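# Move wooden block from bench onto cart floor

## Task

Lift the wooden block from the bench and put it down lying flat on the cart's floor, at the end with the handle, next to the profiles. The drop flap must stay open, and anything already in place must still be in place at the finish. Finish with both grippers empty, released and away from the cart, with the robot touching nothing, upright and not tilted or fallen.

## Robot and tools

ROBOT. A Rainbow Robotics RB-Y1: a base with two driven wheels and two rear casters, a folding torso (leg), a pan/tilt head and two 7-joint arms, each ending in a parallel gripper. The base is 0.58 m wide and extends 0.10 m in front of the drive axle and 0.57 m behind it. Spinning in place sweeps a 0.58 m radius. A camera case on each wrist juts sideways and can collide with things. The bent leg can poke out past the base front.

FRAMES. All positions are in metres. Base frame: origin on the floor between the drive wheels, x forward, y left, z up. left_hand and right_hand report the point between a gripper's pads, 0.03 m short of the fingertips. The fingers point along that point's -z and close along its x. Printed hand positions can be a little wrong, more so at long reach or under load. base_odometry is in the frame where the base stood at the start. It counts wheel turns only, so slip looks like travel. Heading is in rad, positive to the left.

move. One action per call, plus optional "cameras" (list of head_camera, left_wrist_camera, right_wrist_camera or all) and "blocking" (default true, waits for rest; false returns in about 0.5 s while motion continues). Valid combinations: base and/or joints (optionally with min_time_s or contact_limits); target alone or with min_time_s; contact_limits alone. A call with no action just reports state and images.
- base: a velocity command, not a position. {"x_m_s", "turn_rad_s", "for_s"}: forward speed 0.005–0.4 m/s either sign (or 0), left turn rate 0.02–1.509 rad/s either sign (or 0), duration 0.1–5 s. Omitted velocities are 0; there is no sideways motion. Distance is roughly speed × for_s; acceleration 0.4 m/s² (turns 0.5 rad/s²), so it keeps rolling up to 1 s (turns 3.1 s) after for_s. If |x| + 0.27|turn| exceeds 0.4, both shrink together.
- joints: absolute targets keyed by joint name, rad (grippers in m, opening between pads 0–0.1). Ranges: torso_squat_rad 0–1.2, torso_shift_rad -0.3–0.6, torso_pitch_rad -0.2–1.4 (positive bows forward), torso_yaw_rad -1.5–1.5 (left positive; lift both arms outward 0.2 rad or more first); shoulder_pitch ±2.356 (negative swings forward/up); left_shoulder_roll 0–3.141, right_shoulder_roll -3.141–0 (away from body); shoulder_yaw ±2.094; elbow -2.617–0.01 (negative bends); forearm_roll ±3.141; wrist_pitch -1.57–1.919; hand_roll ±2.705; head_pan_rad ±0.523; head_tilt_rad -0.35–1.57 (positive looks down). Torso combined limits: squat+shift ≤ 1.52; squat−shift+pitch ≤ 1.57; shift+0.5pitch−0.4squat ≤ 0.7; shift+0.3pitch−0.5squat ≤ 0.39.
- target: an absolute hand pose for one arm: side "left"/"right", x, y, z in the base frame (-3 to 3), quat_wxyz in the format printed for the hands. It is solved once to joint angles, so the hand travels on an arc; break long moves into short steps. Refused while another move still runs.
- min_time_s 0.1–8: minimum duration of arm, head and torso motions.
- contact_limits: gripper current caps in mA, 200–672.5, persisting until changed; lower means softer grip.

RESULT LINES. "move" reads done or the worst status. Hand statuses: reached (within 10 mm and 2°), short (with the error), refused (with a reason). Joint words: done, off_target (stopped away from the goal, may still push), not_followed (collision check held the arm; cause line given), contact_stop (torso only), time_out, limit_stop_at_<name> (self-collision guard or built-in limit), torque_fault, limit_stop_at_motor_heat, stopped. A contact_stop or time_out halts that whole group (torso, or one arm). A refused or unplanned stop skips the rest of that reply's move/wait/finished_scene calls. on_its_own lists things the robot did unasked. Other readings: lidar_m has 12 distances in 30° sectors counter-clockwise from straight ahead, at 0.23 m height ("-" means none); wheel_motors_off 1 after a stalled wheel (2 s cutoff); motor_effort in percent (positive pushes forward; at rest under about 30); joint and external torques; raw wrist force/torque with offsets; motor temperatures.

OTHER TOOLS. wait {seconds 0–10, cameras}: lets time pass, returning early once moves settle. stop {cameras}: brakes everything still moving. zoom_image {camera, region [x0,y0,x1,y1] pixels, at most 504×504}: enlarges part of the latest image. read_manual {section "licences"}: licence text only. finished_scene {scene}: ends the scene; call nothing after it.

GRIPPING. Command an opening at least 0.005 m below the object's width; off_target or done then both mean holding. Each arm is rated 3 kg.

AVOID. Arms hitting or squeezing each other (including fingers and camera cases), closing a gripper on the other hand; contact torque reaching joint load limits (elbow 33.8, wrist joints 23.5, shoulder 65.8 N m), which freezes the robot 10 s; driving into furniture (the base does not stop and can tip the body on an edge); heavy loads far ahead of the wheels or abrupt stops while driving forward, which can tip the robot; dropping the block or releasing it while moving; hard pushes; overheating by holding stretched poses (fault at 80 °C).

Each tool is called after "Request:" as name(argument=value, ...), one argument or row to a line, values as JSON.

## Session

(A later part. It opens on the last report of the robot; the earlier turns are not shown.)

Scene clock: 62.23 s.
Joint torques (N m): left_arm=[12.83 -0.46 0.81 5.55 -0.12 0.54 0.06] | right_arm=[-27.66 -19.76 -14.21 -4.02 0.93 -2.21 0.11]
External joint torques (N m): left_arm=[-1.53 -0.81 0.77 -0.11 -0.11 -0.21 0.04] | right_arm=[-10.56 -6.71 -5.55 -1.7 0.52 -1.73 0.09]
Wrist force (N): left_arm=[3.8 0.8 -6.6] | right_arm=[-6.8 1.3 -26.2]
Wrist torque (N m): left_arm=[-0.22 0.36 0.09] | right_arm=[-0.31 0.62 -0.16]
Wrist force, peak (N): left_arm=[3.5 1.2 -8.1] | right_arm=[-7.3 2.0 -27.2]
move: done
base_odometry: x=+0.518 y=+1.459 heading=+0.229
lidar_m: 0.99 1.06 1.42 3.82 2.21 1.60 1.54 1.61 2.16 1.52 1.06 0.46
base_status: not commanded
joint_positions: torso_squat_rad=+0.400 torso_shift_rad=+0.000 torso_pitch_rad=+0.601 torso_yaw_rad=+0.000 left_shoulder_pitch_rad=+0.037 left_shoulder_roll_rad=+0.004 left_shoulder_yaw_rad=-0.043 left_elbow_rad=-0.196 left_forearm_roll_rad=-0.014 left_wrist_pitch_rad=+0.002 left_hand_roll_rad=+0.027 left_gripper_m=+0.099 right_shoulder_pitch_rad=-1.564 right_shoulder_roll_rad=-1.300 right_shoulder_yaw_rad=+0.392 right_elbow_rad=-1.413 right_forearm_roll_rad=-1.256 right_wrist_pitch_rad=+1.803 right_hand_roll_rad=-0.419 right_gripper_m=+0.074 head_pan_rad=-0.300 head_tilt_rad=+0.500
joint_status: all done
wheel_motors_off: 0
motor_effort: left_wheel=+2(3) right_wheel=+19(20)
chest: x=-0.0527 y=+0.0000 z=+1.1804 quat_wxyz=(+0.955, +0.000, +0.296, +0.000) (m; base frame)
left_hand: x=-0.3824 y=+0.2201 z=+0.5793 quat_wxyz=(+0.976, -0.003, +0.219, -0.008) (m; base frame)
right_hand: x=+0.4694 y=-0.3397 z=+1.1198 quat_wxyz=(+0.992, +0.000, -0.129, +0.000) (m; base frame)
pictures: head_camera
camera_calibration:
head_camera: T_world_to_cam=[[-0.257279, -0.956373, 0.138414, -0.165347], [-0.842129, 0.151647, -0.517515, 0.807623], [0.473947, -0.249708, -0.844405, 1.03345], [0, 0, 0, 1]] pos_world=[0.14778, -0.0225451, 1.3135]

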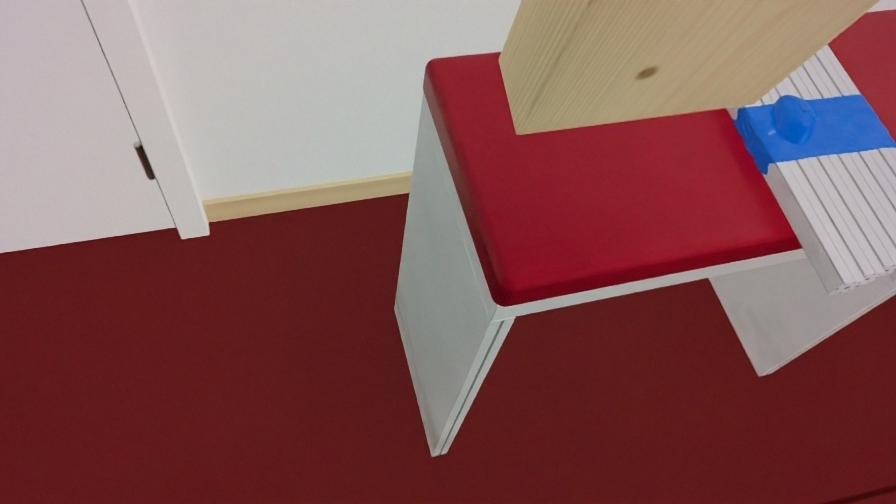

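Request:
move(
  base={"x_m_s":-0.25,"for_s":2.0},
  joints={"right_shoulder_pitch_rad":-1.49,"right_shoulder_roll_rad":-1.22,"right_shoulder_yaw_rad":0.484,"right_elbow_rad":-1.483,"right_forearm_roll_rad":-1.339,"right_wrist_pitch_rad":1.889,"right_hand_roll_rad":1.004},
  min_time_s=2.5,
)

Request:
move(
  base={"turn_rad_s":-0.8,"for_s":1.963},
)

Request:
move(
  base={"x_m_s":0.4,"for_s":4.35},
  joints={"right_shoulder_pitch_rad":-1.268,"right_shoulder_roll_rad":-1.035,"right_shoulder_yaw_rad":0.346,"right_elbow_rad":-1.367,"right_forearm_roll_rad":-1.545,"right_wrist_pitch_rad":1.56,"right_hand_roll_rad":1.117},
  min_time_s=3,
  cameras=["head_camera"],
)

Request:
move(
  base={"turn_rad_s":0.8,"for_s":1.963},
  joints={"right_shoulder_pitch_rad":-1.151,"right_shoulder_roll_rad":-0.762,"right_shoulder_yaw_rad":0.238,"right_elbow_rad":-1.049,"right_forearm_roll_rad":-1.804,"right_wrist_pitch_rad":1.397,"right_hand_roll_rad":1.516,"head_pan_rad":0,"head_tilt_rad":0.3},
  min_time_s=3,
  cameras=["head_camera"],
)

Scene clock: 70.10 s.
Joint torques (N m): left_arm=[12.9 -0.44 0.69 5.59 -0.09 0.71 -0.02] | right_arm=[-26.26 -16.45 -12.96 -4.18 0.16 0.25 0.07]
External joint torques (N m): left_arm=[-1.46 -0.78 0.65 -0.07 -0.08 -0.05 -0.04] | right_arm=[-8.79 -3.73 -3.94 -1.89 -0.05 0.31 0.07]
Wrist force (N): left_arm=[2.8 1.4 -7.2] | right_arm=[-0.2 0.7 -26.9]
Wrist torque (N m): left_arm=[-0.31 0.25 0.08] | right_arm=[-0.56 0.05 -0.19]
Wrist force, peak (N): left_arm=[4.1 1.6 -7.9] | right_arm=[-7.6 1.5 -27.8]
move: done
base_odometry: x=+0.031 y=+1.346 heading=+0.230
lidar_m: 0.95 1.57 2.15 4.06 1.49 1.07 1.02 1.08 1.47 3.89 1.34 0.96
base_status: done (sent for 2 of 2 s)
joint_positions: torso_squat_rad=+0.400 torso_shift_rad=+0.000 torso_pitch_rad=+0.601 torso_yaw_rad=+0.000 left_shoulder_pitch_rad=+0.037 left_shoulder_roll_rad=+0.004 left_shoulder_yaw_rad=-0.043 left_elbow_rad=-0.196 left_forearm_roll_rad=-0.014 left_wrist_pitch_rad=+0.002 left_hand_roll_rad=+0.027 left_gripper_m=+0.099 right_shoulder_pitch_rad=-1.488 right_shoulder_roll_rad=-1.219 right_shoulder_yaw_rad=+0.485 right_elbow_rad=-1.483 right_forearm_roll_rad=-1.339 right_wrist_pitch_rad=+1.889 right_hand_roll_rad=+1.004 right_gripper_m=+0.074 head_pan_rad=-0.300 head_tilt_rad=+0.500
joint_status: all done
wheel_motors_off: 0
motor_effort: left_wheel=+10(33) right_wheel=-10(34)
chest: x=-0.0528 y=+0.0000 z=+1.1805 quat_wxyz=(+0.955, +0.000, +0.296, +0.000) (m; base frame)
left_hand: x=-0.3824 y=+0.2201 z=+0.5794 quat_wxyz=(+0.976, -0.003, +0.219, -0.008) (m; base frame)
right_hand: x=+0.4189 y=-0.2998 z=+1.0480 quat_wxyz=(+0.708, +0.000, -0.001, +0.706) (m; base frame)
pictures: none

Scene clock: 74.03 s.
Joint torques (N m): left_arm=[12.72 -0.52 0.88 5.68 -0.03 0.63 -0.04] | right_arm=[-25.69 -16.39 -13.38 -4.23 -0.09 0.3 -0.04]
External joint torques (N m): left_arm=[-1.64 -0.87 0.84 0.03 -0.02 -0.13 -0.06] | right_arm=[-8.21 -3.67 -4.36 -1.94 -0.29 0.4 -0.04]
Wrist force (N): left_arm=[3.3 1.4 -7.3] | right_arm=[-0.6 0.8 -27.2]
Wrist torque (N m): left_arm=[-0.29 0.31 0.10] | right_arm=[-0.42 0.06 -0.17]
Wrist force, peak (N): left_arm=[3.6 1.6 -8.2] | right_arm=[-0.9 1.3 -27.6]
move: done
base_odometry: x=+0.031 y=+1.346 heading=-1.343
lidar_m: 3.67 1.33 0.97 0.95 1.56 2.13 4.05 1.51 1.08 1.04 1.06 1.43
base_status: done (sent for 1.97 of 1.97 s)
joint_positions: torso_squat_rad=+0.400 torso_shift_rad=+0.000 torso_pitch_rad=+0.601 torso_yaw_rad=+0.000 left_shoulder_pitch_rad=+0.037 left_shoulder_roll_rad=+0.004 left_shoulder_yaw_rad=-0.043 left_elbow_rad=-0.196 left_forearm_roll_rad=-0.014 left_wrist_pitch_rad=+0.002 left_hand_roll_rad=+0.027 left_gripper_m=+0.099 right_shoulder_pitch_rad=-1.488 right_shoulder_roll_rad=-1.219 right_shoulder_yaw_rad=+0.485 right_elbow_rad=-1.483 right_forearm_roll_rad=-1.339 right_wrist_pitch_rad=+1.889 right_hand_roll_rad=+1.004 right_gripper_m=+0.074 head_pan_rad=-0.300 head_tilt_rad=+0.500
joint_status: not commanded
wheel_motors_off: 0
motor_effort: left_wheel=+18(42) right_wheel=-3(31)
chest: x=-0.0528 y=+0.0000 z=+1.1805 quat_wxyz=(+0.955, +0.000, +0.296, +0.000) (m; base frame)
left_hand: x=-0.3824 y=+0.2201 z=+0.5794 quat_wxyz=(+0.976, -0.003, +0.219, -0.008) (m; base frame)
right_hand: x=+0.4189 y=-0.2998 z=+1.0480 quat_wxyz=(+0.708, +0.000, -0.001, +0.706) (m; base frame)
pictures: none

Scene clock: 79.73 s.
Joint torques (N m): left_arm=[13.73 -0.52 1.08 5.55 -0.22 0.63 -0.03] | right_arm=[-26.46 -14.3 -15.78 -7.19 -4.37 -1.63 0.22]
External joint torques (N m): left_arm=[-0.63 -0.86 1.04 -0.11 -0.21 -0.13 -0.05] | right_arm=[-8.86 -1.15 -7.08 -2.93 -3.69 -1.14 0.19]
Wrist force (N): left_arm=[3.5 0.8 -7.3] | right_arm=[-13.5 0.7 -22.8]
Wrist torque (N m): left_arm=[-0.24 0.34 0.08] | right_arm=[-0.34 1.09 -0.11]
Wrist force, peak (N): left_arm=[3.8 1.4 -8.1] | right_arm=[-14.5 -0.3 -24.2]
move: done
base_odometry: x=+0.425 y=-0.356 heading=-1.343
lidar_m: 3.46 1.16 0.83 0.79 0.82 1.75 4.32 1.45 1.04 0.99 1.01 1.36
base_status: done (sent for 4.37 of 4.37 s)
joint_positions: torso_squat_rad=+0.400 torso_shift_rad=+0.000 torso_pitch_rad=+0.601 torso_yaw_rad=+0.000 left_shoulder_pitch_rad=+0.037 left_shoulder_roll_rad=+0.004 left_shoulder_yaw_rad=-0.043 left_elbow_rad=-0.196 left_forearm_roll_rad=-0.014 left_wrist_pitch_rad=+0.002 left_hand_roll_rad=+0.027 left_gripper_m=+0.099 right_shoulder_pitch_rad=-1.266 right_shoulder_roll_rad=-1.035 right_shoulder_yaw_rad=+0.348 right_elbow_rad=-1.366 right_forearm_roll_rad=-1.544 right_wrist_pitch_rad=+1.560 right_hand_roll_rad=+1.117 right_gripper_m=+0.074 head_pan_rad=-0.300 head_tilt_rad=+0.500
joint_status: all done
wheel_motors_off: 0
motor_effort: left_wheel=+0(45) right_wheel=+0(38)
chest: x=-0.0528 y=+0.0000 z=+1.1805 quat_wxyz=(+0.955, +0.000, +0.296, +0.000) (m; base frame)
left_hand: x=-0.3823 y=+0.2201 z=+0.5793 quat_wxyz=(+0.976, -0.003, +0.219, -0.008) (m; base frame)
right_hand: x=+0.4281 y=-0.2010 z=+0.9770 quat_wxyz=(+0.685, +0.183, -0.179, +0.682) (m; base frame)
pictures: head_camera
camera_calibration:
head_camera: T_world_to_cam=[[-0.257345, -0.956349, 0.138455, -0.165334], [-0.842072, 0.151658, -0.517605, 0.807684], [0.474013, -0.249792, -0.844343, 1.03352], [0, 0, 0, 1]] pos_world=[0.14768, -0.0224448, 1.3136]

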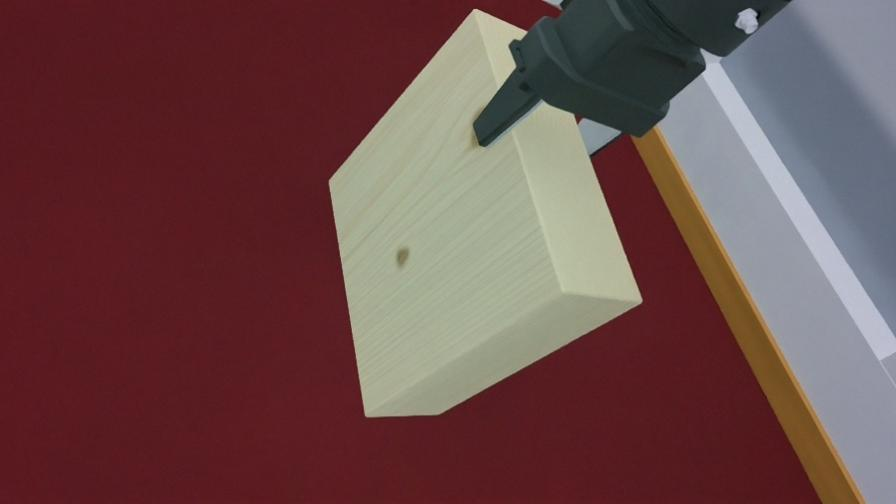

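Scene clock: 83.63 s.
Joint torques (N m): left_arm=[13.38 -0.53 0.74 5.55 0 0.65 0.04] | right_arm=[-26.08 -9.96 -14.63 -11.3 -8.42 -0.09 0.07]
External joint torques (N m): left_arm=[-0.98 -0.87 0.69 -0.1 0.01 -0.11 0.02] | right_arm=[-8.55 1.6 -8.13 -5.04 -6.89 0.04 0.03]
Wrist force (N): left_arm=[3.4 1.3 -7.4] | right_arm=[-23.6 0.4 -13.4]
Wrist torque (N m): left_arm=[-0.26 0.32 0.12] | right_arm=[-0.33 1.88 -0.04]
Wrist force, peak (N): left_arm=[4.6 1.1 -8.0] | right_arm=[-24.9 0.7 -13.6]
move: done
base_odometry: x=+0.425 y=-0.356 heading=+0.230
lidar_m: 0.79 0.82 1.76 4.09 1.41 1.01 0.98 1.03 1.39 3.64 1.15 0.84
base_status: done (sent for 1.97 of 1.97 s)
joint_positions: torso_squat_rad=+0.400 torso_shift_rad=+0.000 torso_pitch_rad=+0.601 torso_yaw_rad=+0.000 left_shoulder_pitch_rad=+0.037 left_shoulder_roll_rad=+0.004 left_shoulder_yaw_rad=-0.043 left_elbow_rad=-0.196 left_forearm_roll_rad=-0.014 left_wrist_pitch_rad=+0.002 left_hand_roll_rad=+0.027 left_gripper_m=+0.099 right_shoulder_pitch_rad=-1.149 right_shoulder_roll_rad=-0.762 right_shoulder_yaw_rad=+0.240 right_elbow_rad=-1.048 right_forearm_roll_rad=-1.802 right_wrist_pitch_rad=+1.397 right_hand_roll_rad=+1.516 right_gripper_m=+0.074 head_pan_rad=+0.000 head_tilt_rad=+0.300
joint_status: all done
wheel_motors_off: 0
motor_effort: left_wheel=-1(40) right_wheel=+16(38)
chest: x=-0.0528 y=+0.0000 z=+1.1805 quat_wxyz=(+0.955, +0.000, +0.296, +0.000) (m; base frame)
left_hand: x=-0.3823 y=+0.2200 z=+0.5793 quat_wxyz=(+0.976, -0.003, +0.219, -0.008) (m; base frame)
right_hand: x=+0.4281 y=-0.1215 z=+0.9263 quat_wxyz=(+0.615, +0.353, -0.350, +0.612) (m; base frame)
pictures: head_camera
camera_calibration:
head_camera: T_world_to_cam=[[-0.00756839, -0.9995, -0.0307058, 0.0405364], [-0.747188, 0.0260598, -0.664101, 0.995522], [0.664569, 0.0179169, -0.747012, 0.888776], [0, 0, 0, 1]] pos_world=[0.153496, -0.00135107, 1.3263]

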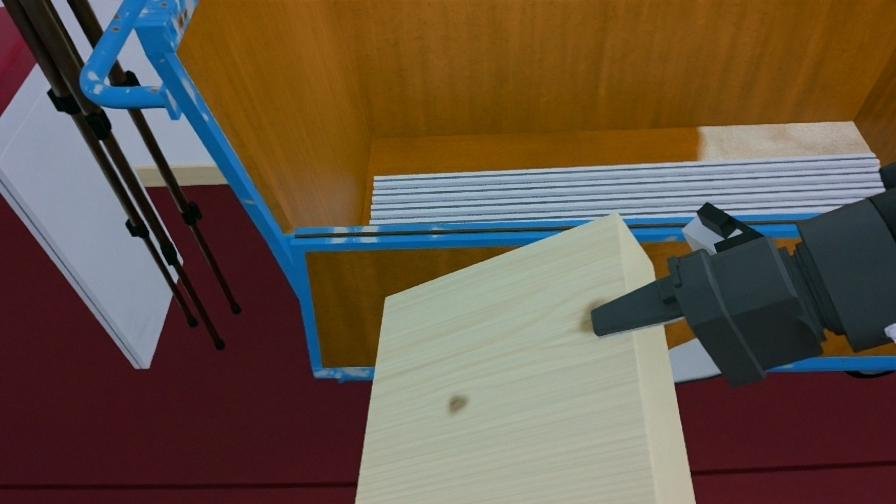

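Request:
move(
  base={"x_m_s":0.25,"for_s":2.28},
  joints={"left_shoulder_pitch_rad":0.5},
)

Request:
move(
  joints={"torso_squat_rad":0.6,"torso_shift_rad":0.3,"torso_pitch_rad":0.8,"head_tilt_rad":0.75},
  min_time_s=2,
  cameras=["head_camera"],
)

Scene clock: 95.03 s.
Joint torques (N m): left_arm=[21.16 2.33 1.17 8.45 -0.12 1.11 -0.04] | right_arm=[-27.63 -10.45 -14.19 -11.62 -8.29 0.08 0.08]
External joint torques (N m): left_arm=[-1.54 -1.38 0.83 -0.52 -0.11 -0.35 -0.08] | right_arm=[-10.11 1.12 -7.69 -5.36 -6.77 0.2 0.04]
Wrist force (N): left_arm=[6.0 0.2 -5.2] | right_arm=[-24.0 0.1 -13.5]
Wrist torque (N m): left_arm=[-0.18 0.53 0.03] | right_arm=[-0.29 1.93 -0.05]
Wrist force, peak (N): left_arm=[5.0 0.4 -8.3] | right_arm=[-25.4 -0.6 -13.9]
move: done
base_odometry: x=+0.977 y=-0.227 heading=+0.230
lidar_m: 0.21 0.23 0.32 1.53 2.22 1.60 1.54 1.62 2.19 0.98 0.34 0.23
base_status: done (sent for 2.27 of 2.27 s)
joint_positions: torso_squat_rad=+0.400 torso_shift_rad=+0.000 torso_pitch_rad=+0.601 torso_yaw_rad=+0.000 left_shoulder_pitch_rad=+0.500 left_shoulder_roll_rad=+0.004 left_shoulder_yaw_rad=-0.043 left_elbow_rad=-0.196 left_forearm_roll_rad=-0.014 left_wrist_pitch_rad=+0.002 left_hand_roll_rad=+0.027 left_gripper_m=+0.099 right_shoulder_pitch_rad=-1.149 right_shoulder_roll_rad=-0.762 right_shoulder_yaw_rad=+0.240 right_elbow_rad=-1.048 right_forearm_roll_rad=-1.802 right_wrist_pitch_rad=+1.397 right_hand_roll_rad=+1.516 right_gripper_m=+0.074 head_pan_rad=+0.000 head_tilt_rad=+0.300
joint_status: all done
wheel_motors_off: 0
motor_effort: left_wheel=+5(40) right_wheel=-6(47)
chest: x=-0.0527 y=+0.0000 z=+1.1805 quat_wxyz=(+0.955, +0.000, +0.296, +0.000) (m; base frame)
left_hand: x=-0.6283 y=+0.2047 z=+0.7992 quat_wxyz=(+0.903, +0.024, +0.424, +0.065) (m; base frame)
right_hand: x=+0.4281 y=-0.1215 z=+0.9261 quat_wxyz=(+0.615, +0.353, -0.350, +0.612) (m; base frame)
pictures: none

Scene clock: 97.83 s.
Joint torques (N m): left_arm=[23.41 2.94 1.09 9.45 -0.05 1.37 0.05] | right_arm=[-23.76 -9.67 -12.69 -11.86 -8.27 1.8 0.13]
External joint torques (N m): left_arm=[-1.8 -1.32 0.7 -0.51 -0.04 -0.33 0] | right_arm=[-9.52 1.43 -6.84 -5.77 -6.75 1.59 0.08]
Wrist force (N): left_arm=[6.5 0.1 -3.8] | right_arm=[-23.5 -4.6 -13.0]
Wrist torque (N m): left_arm=[-0.18 0.46 0.04] | right_arm=[-0.69 1.80 -0.31]
Wrist force, peak (N): left_arm=[7.4 -0.2 -4.9] | right_arm=[-24.5 -4.8 -13.6]
move: done
base_odometry: x=+0.977 y=-0.227 heading=+0.230
lidar_m: 0.22 0.24 0.32 1.54 2.24 1.61 1.54 1.62 2.19 0.96 0.33 0.24
base_status: not commanded
joint_positions: torso_squat_rad=+0.600 torso_shift_rad=+0.300 torso_pitch_rad=+0.801 torso_yaw_rad=+0.000 left_shoulder_pitch_rad=+0.500 left_shoulder_roll_rad=+0.004 left_shoulder_yaw_rad=-0.043 left_elbow_rad=-0.196 left_forearm_roll_rad=-0.014 left_wrist_pitch_rad=+0.002 left_hand_roll_rad=+0.027 left_gripper_m=+0.099 right_shoulder_pitch_rad=-1.149 right_shoulder_roll_rad=-0.762 right_shoulder_yaw_rad=+0.240 right_elbow_rad=-1.048 right_forearm_roll_rad=-1.802 right_wrist_pitch_rad=+1.397 right_hand_roll_rad=+1.516 right_gripper_m=+0.074 head_pan_rad=+0.000 head_tilt_rad=+0.750
joint_status: all done
wheel_motors_off: 0
motor_effort: left_wheel=+0(9) right_wheel=-2(6)
chest: x=+0.1652 y=+0.0000 z=+1.0477 quat_wxyz=(+0.921, +0.000, +0.390, +0.000) (m; base frame)
left_hand: x=-0.4746 y=+0.2047 z=+0.7884 quat_wxyz=(+0.856, +0.031, +0.512, +0.063) (m; base frame)
right_hand: x=+0.5861 y=-0.1216 z=+0.7030 quat_wxyz=(+0.647, +0.413, -0.287, +0.573) (m; base frame)
pictures: head_camera
camera_calibration:
head_camera: T_world_to_cam=[[-0.0246157, -0.999502, -0.0197649, 0.0302439], [-0.996731, 0.0260598, -0.0764777, 0.464306], [0.0769546, 0.0178178, -0.996875, 1.08767], [0, 0, 0, 1]] pos_world=[0.379831, -0.00125082, 1.12038]

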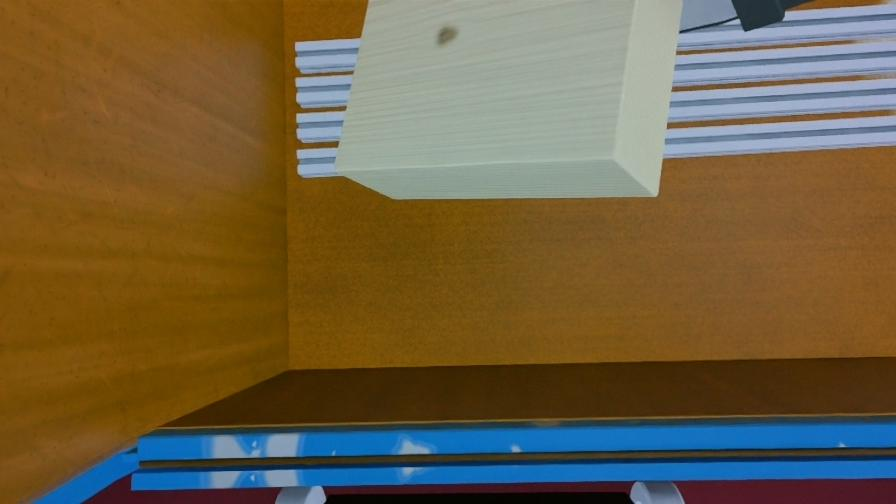

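Request:
move(
  target={"side":"right","x":0.47,"y":0.0,"z":0.65,"quat_wxyz":[0.596,0.380,-0.327,0.627]},
  min_time_s=2,
  cameras=["head_camera"],
)

Scene clock: 105.00 s.
Joint torques (N m): left_arm=[23.32 2.76 1.52 9.65 -0.11 1.36 0] | right_arm=[-14.93 2.19 -6.67 -17.39 -6.94 0.13 -0.13]
External joint torques (N m): left_arm=[-1.9 -1.5 1.13 -0.32 -0.11 -0.33 -0.05] | right_arm=[-5.79 6.53 -2.4 -9.54 -5.63 0.19 -0.18]
Wrist force (N): left_arm=[6.7 -0.1 -4.2] | right_arm=[-24.5 -1.0 -13.2]
Wrist torque (N m): left_arm=[-0.11 0.51 0.08] | right_arm=[-0.39 1.86 -0.13]
Wrist force, peak (N): left_arm=[7.6 0.0 -5.2] | right_arm=[-24.5 0.2 -14.2]
move: done
base_odometry: x=+0.977 y=-0.227 heading=+0.230
lidar_m: 0.22 0.24 0.33 1.52 2.24 1.62 1.54 1.62 2.19 0.96 0.33 0.23
base_status: not commanded
joint_positions: torso_squat_rad=+0.600 torso_shift_rad=+0.300 torso_pitch_rad=+0.801 torso_yaw_rad=+0.000 left_shoulder_pitch_rad=+0.500 left_shoulder_roll_rad=+0.004 left_shoulder_yaw_rad=-0.043 left_elbow_rad=-0.196 left_forearm_roll_rad=-0.014 left_wrist_pitch_rad=+0.002 left_hand_roll_rad=+0.027 left_gripper_m=+0.099 right_shoulder_pitch_rad=-0.836 right_shoulder_roll_rad=-0.576 right_shoulder_yaw_rad=+0.398 right_elbow_rad=-1.496 right_forearm_roll_rad=-1.543 right_wrist_pitch_rad=+1.038 right_hand_roll_rad=+1.496 right_gripper_m=+0.074 head_pan_rad=+0.000 head_tilt_rad=+0.750
joint_status: all done
wheel_motors_off: 0
motor_effort: left_wheel=+1(2) right_wheel=-2(4)
chest: x=+0.1652 y=+0.0001 z=+1.0477 quat_wxyz=(+0.921, +0.000, +0.390, +0.000) (m; base frame)
left_hand: x=-0.4746 y=+0.2047 z=+0.7884 quat_wxyz=(+0.856, +0.031, +0.512, +0.063) (m; base frame)
right_hand: x=+0.4694 y=-0.0016 z=+0.6486 quat_wxyz=(+0.597, +0.379, -0.325, +0.627) (m; base frame)
right_hand_status: reached (checked arc, planned for 2.0 s): 2 mm and 0.2 deg off.
pictures: head_camera
camera_calibration:
head_camera: T_world_to_cam=[[-0.0246172, -0.999501, -0.0197674, 0.0302472], [-0.996723, 0.0260632, -0.0765771, 0.464414], [0.0770541, 0.0178175, -0.996868, 1.08763], [0, 0, 0, 1]] pos_world=[0.379831, -0.00125081, 1.12038]

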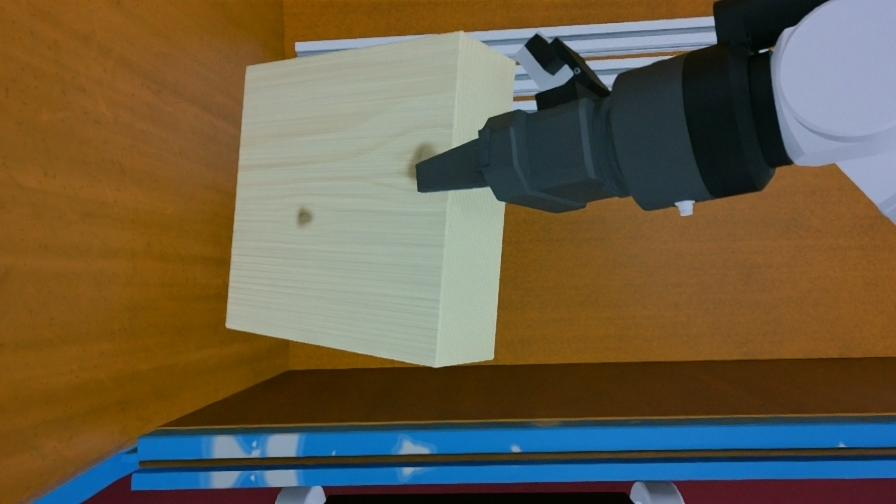

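Request:
move(
  target={"side":"right","x":0.485,"y":0.012,"z":0.58,"quat_wxyz":[0.576,0.411,-0.293,0.6435]},
  min_time_s=1.5,
  cameras=["head_camera"],
)

Request:
move(
  joints={"torso_squat_rad":0.85},
  min_time_s=2,
  cameras=["head_camera"],
)

Scene clock: 112.07 s.
Joint torques (N m): left_arm=[23.3 3.03 1.25 9.63 -0.11 1.42 -0.05] | right_arm=[-19.62 2.03 -4.7 -13.44 -7.06 3.6 0.16]
External joint torques (N m): left_arm=[-1.91 -1.23 0.86 -0.33 -0.1 -0.28 -0.1] | right_arm=[-7.13 5.23 -1.77 -6.99 -5.67 3 0.11]
Wrist force (N): left_arm=[6.0 0.9 -4.0] | right_arm=[-24.8 -1.5 -13.0]
Wrist torque (N m): left_arm=[-0.26 0.44 0.03] | right_arm=[-0.22 2.03 -0.31]
Wrist force, peak (N): left_arm=[7.4 -0.6 -5.4] | right_arm=[-27.7 -0.2 -11.4]
move: done
base_odometry: x=+0.977 y=-0.227 heading=+0.230
lidar_m: 0.22 0.23 0.31 1.52 2.24 1.62 1.54 1.61 2.19 0.96 0.33 0.24
base_status: not commanded
joint_positions: torso_squat_rad=+0.600 torso_shift_rad=+0.300 torso_pitch_rad=+0.801 torso_yaw_rad=+0.000 left_shoulder_pitch_rad=+0.500 left_shoulder_roll_rad=+0.004 left_shoulder_yaw_rad=-0.043 left_elbow_rad=-0.196 left_forearm_roll_rad=-0.014 left_wrist_pitch_rad=+0.002 left_hand_roll_rad=+0.027 left_gripper_m=+0.099 right_shoulder_pitch_rad=-1.109 right_shoulder_roll_rad=-0.397 right_shoulder_yaw_rad=+0.408 right_elbow_rad=-0.821 right_forearm_roll_rad=-1.647 right_wrist_pitch_rad=+1.152 right_hand_roll_rad=+1.888 right_gripper_m=+0.074 head_pan_rad=+0.000 head_tilt_rad=+0.750
joint_status: all done
wheel_motors_off: 0
motor_effort: left_wheel=+1(2) right_wheel=-2(4)
chest: x=+0.1651 y=+0.0001 z=+1.0478 quat_wxyz=(+0.921, +0.000, +0.390, +0.000) (m; base frame)
left_hand: x=-0.4746 y=+0.2047 z=+0.7883 quat_wxyz=(+0.856, +0.031, +0.512, +0.063) (m; base frame)
right_hand: x=+0.4841 y=+0.0106 z=+0.5789 quat_wxyz=(+0.578, +0.409, -0.291, +0.643) (m; base frame)
right_hand_status: reached (checked arc, planned for 1.5 s): 2 mm and 0.4 deg off.
pictures: head_camera
camera_calibration:
head_camera: T_world_to_cam=[[-0.0246213, -0.999503, -0.0196699, 0.0301393], [-0.996715, 0.0260616, -0.0766793, 0.464433], [0.0771538, 0.0177174, -0.996862, 1.08769], [0, 0, 0, 1]] pos_world=[0.37973, -0.00125057, 1.12048]

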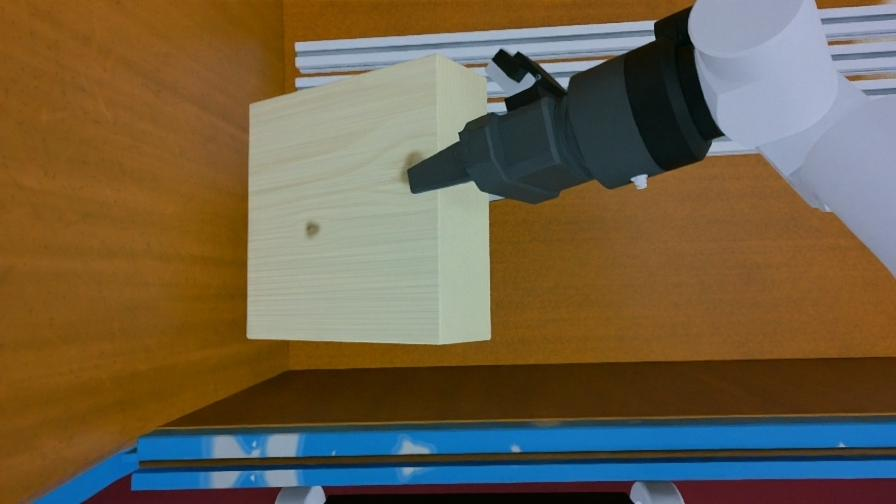

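Scene clock: 114.37 s.
Joint torques (N m): left_arm=[23.13 2.94 1.37 9.46 -0.03 1.3 0.07] | right_arm=[-17.56 1.74 -5.39 -10.49 -4.76 2.46 -0.56]
External joint torques (N m): left_arm=[-2.08 -1.32 0.98 -0.5 -0.02 -0.4 0.02] | right_arm=[-5.03 4.94 -2.48 -4.18 -3.45 1.81 -0.6]
Wrist force (N): left_arm=[7.3 0.2 -4.8] | right_arm=[-16.4 1.3 -5.3]
Wrist torque (N m): left_arm=[-0.21 0.61 0.00] | right_arm=[-0.85 0.52 0.69]
Wrist force, peak (N): left_arm=[7.3 0.2 -4.8] | right_arm=[-24.9 -1.7 -12.9]
move: done
base_odometry: x=+0.977 y=-0.227 heading=+0.230
lidar_m: 0.22 0.24 0.32 1.54 2.23 1.61 1.54 1.62 2.20 0.94 0.34 0.23
base_status: not commanded
joint_positions: torso_squat_rad=+0.850 torso_shift_rad=+0.300 torso_pitch_rad=+0.800 torso_yaw_rad=+0.000 left_shoulder_pitch_rad=+0.500 left_shoulder_roll_rad=+0.004 left_shoulder_yaw_rad=-0.043 left_elbow_rad=-0.196 left_forearm_roll_rad=-0.014 left_wrist_pitch_rad=+0.002 left_hand_roll_rad=+0.027 left_gripper_m=+0.099 right_shoulder_pitch_rad=-1.109 right_shoulder_roll_rad=-0.397 right_shoulder_yaw_rad=+0.408 right_elbow_rad=-0.821 right_forearm_roll_rad=-1.648 right_wrist_pitch_rad=+1.152 right_hand_roll_rad=+1.888 right_gripper_m=+0.074 head_pan_rad=+0.000 head_tilt_rad=+0.750
joint_status: all done
wheel_motors_off: 0
motor_effort: left_wheel=+1(3) right_wheel=-1(3)
chest: x=+0.1306 y=+0.0001 z=+0.9374 quat_wxyz=(+0.921, +0.000, +0.390, +0.000) (m; base frame)
left_hand: x=-0.5090 y=+0.2047 z=+0.6775 quat_wxyz=(+0.856, +0.031, +0.512, +0.063) (m; base frame)
right_hand: x=+0.4501 y=+0.0109 z=+0.4691 quat_wxyz=(+0.577, +0.409, -0.292, +0.644) (m; base frame)
pictures: head_camera
camera_calibration:
head_camera: T_world_to_cam=[[-0.024607, -0.999503, -0.0196868, 0.0271323], [-0.996669, 0.0260595, -0.0772827, 0.422181], [0.0777574, 0.0177196, -0.996815, 0.98014], [0, 0, 0, 1]] pos_world=[0.345229, -0.00125058, 1.01018]

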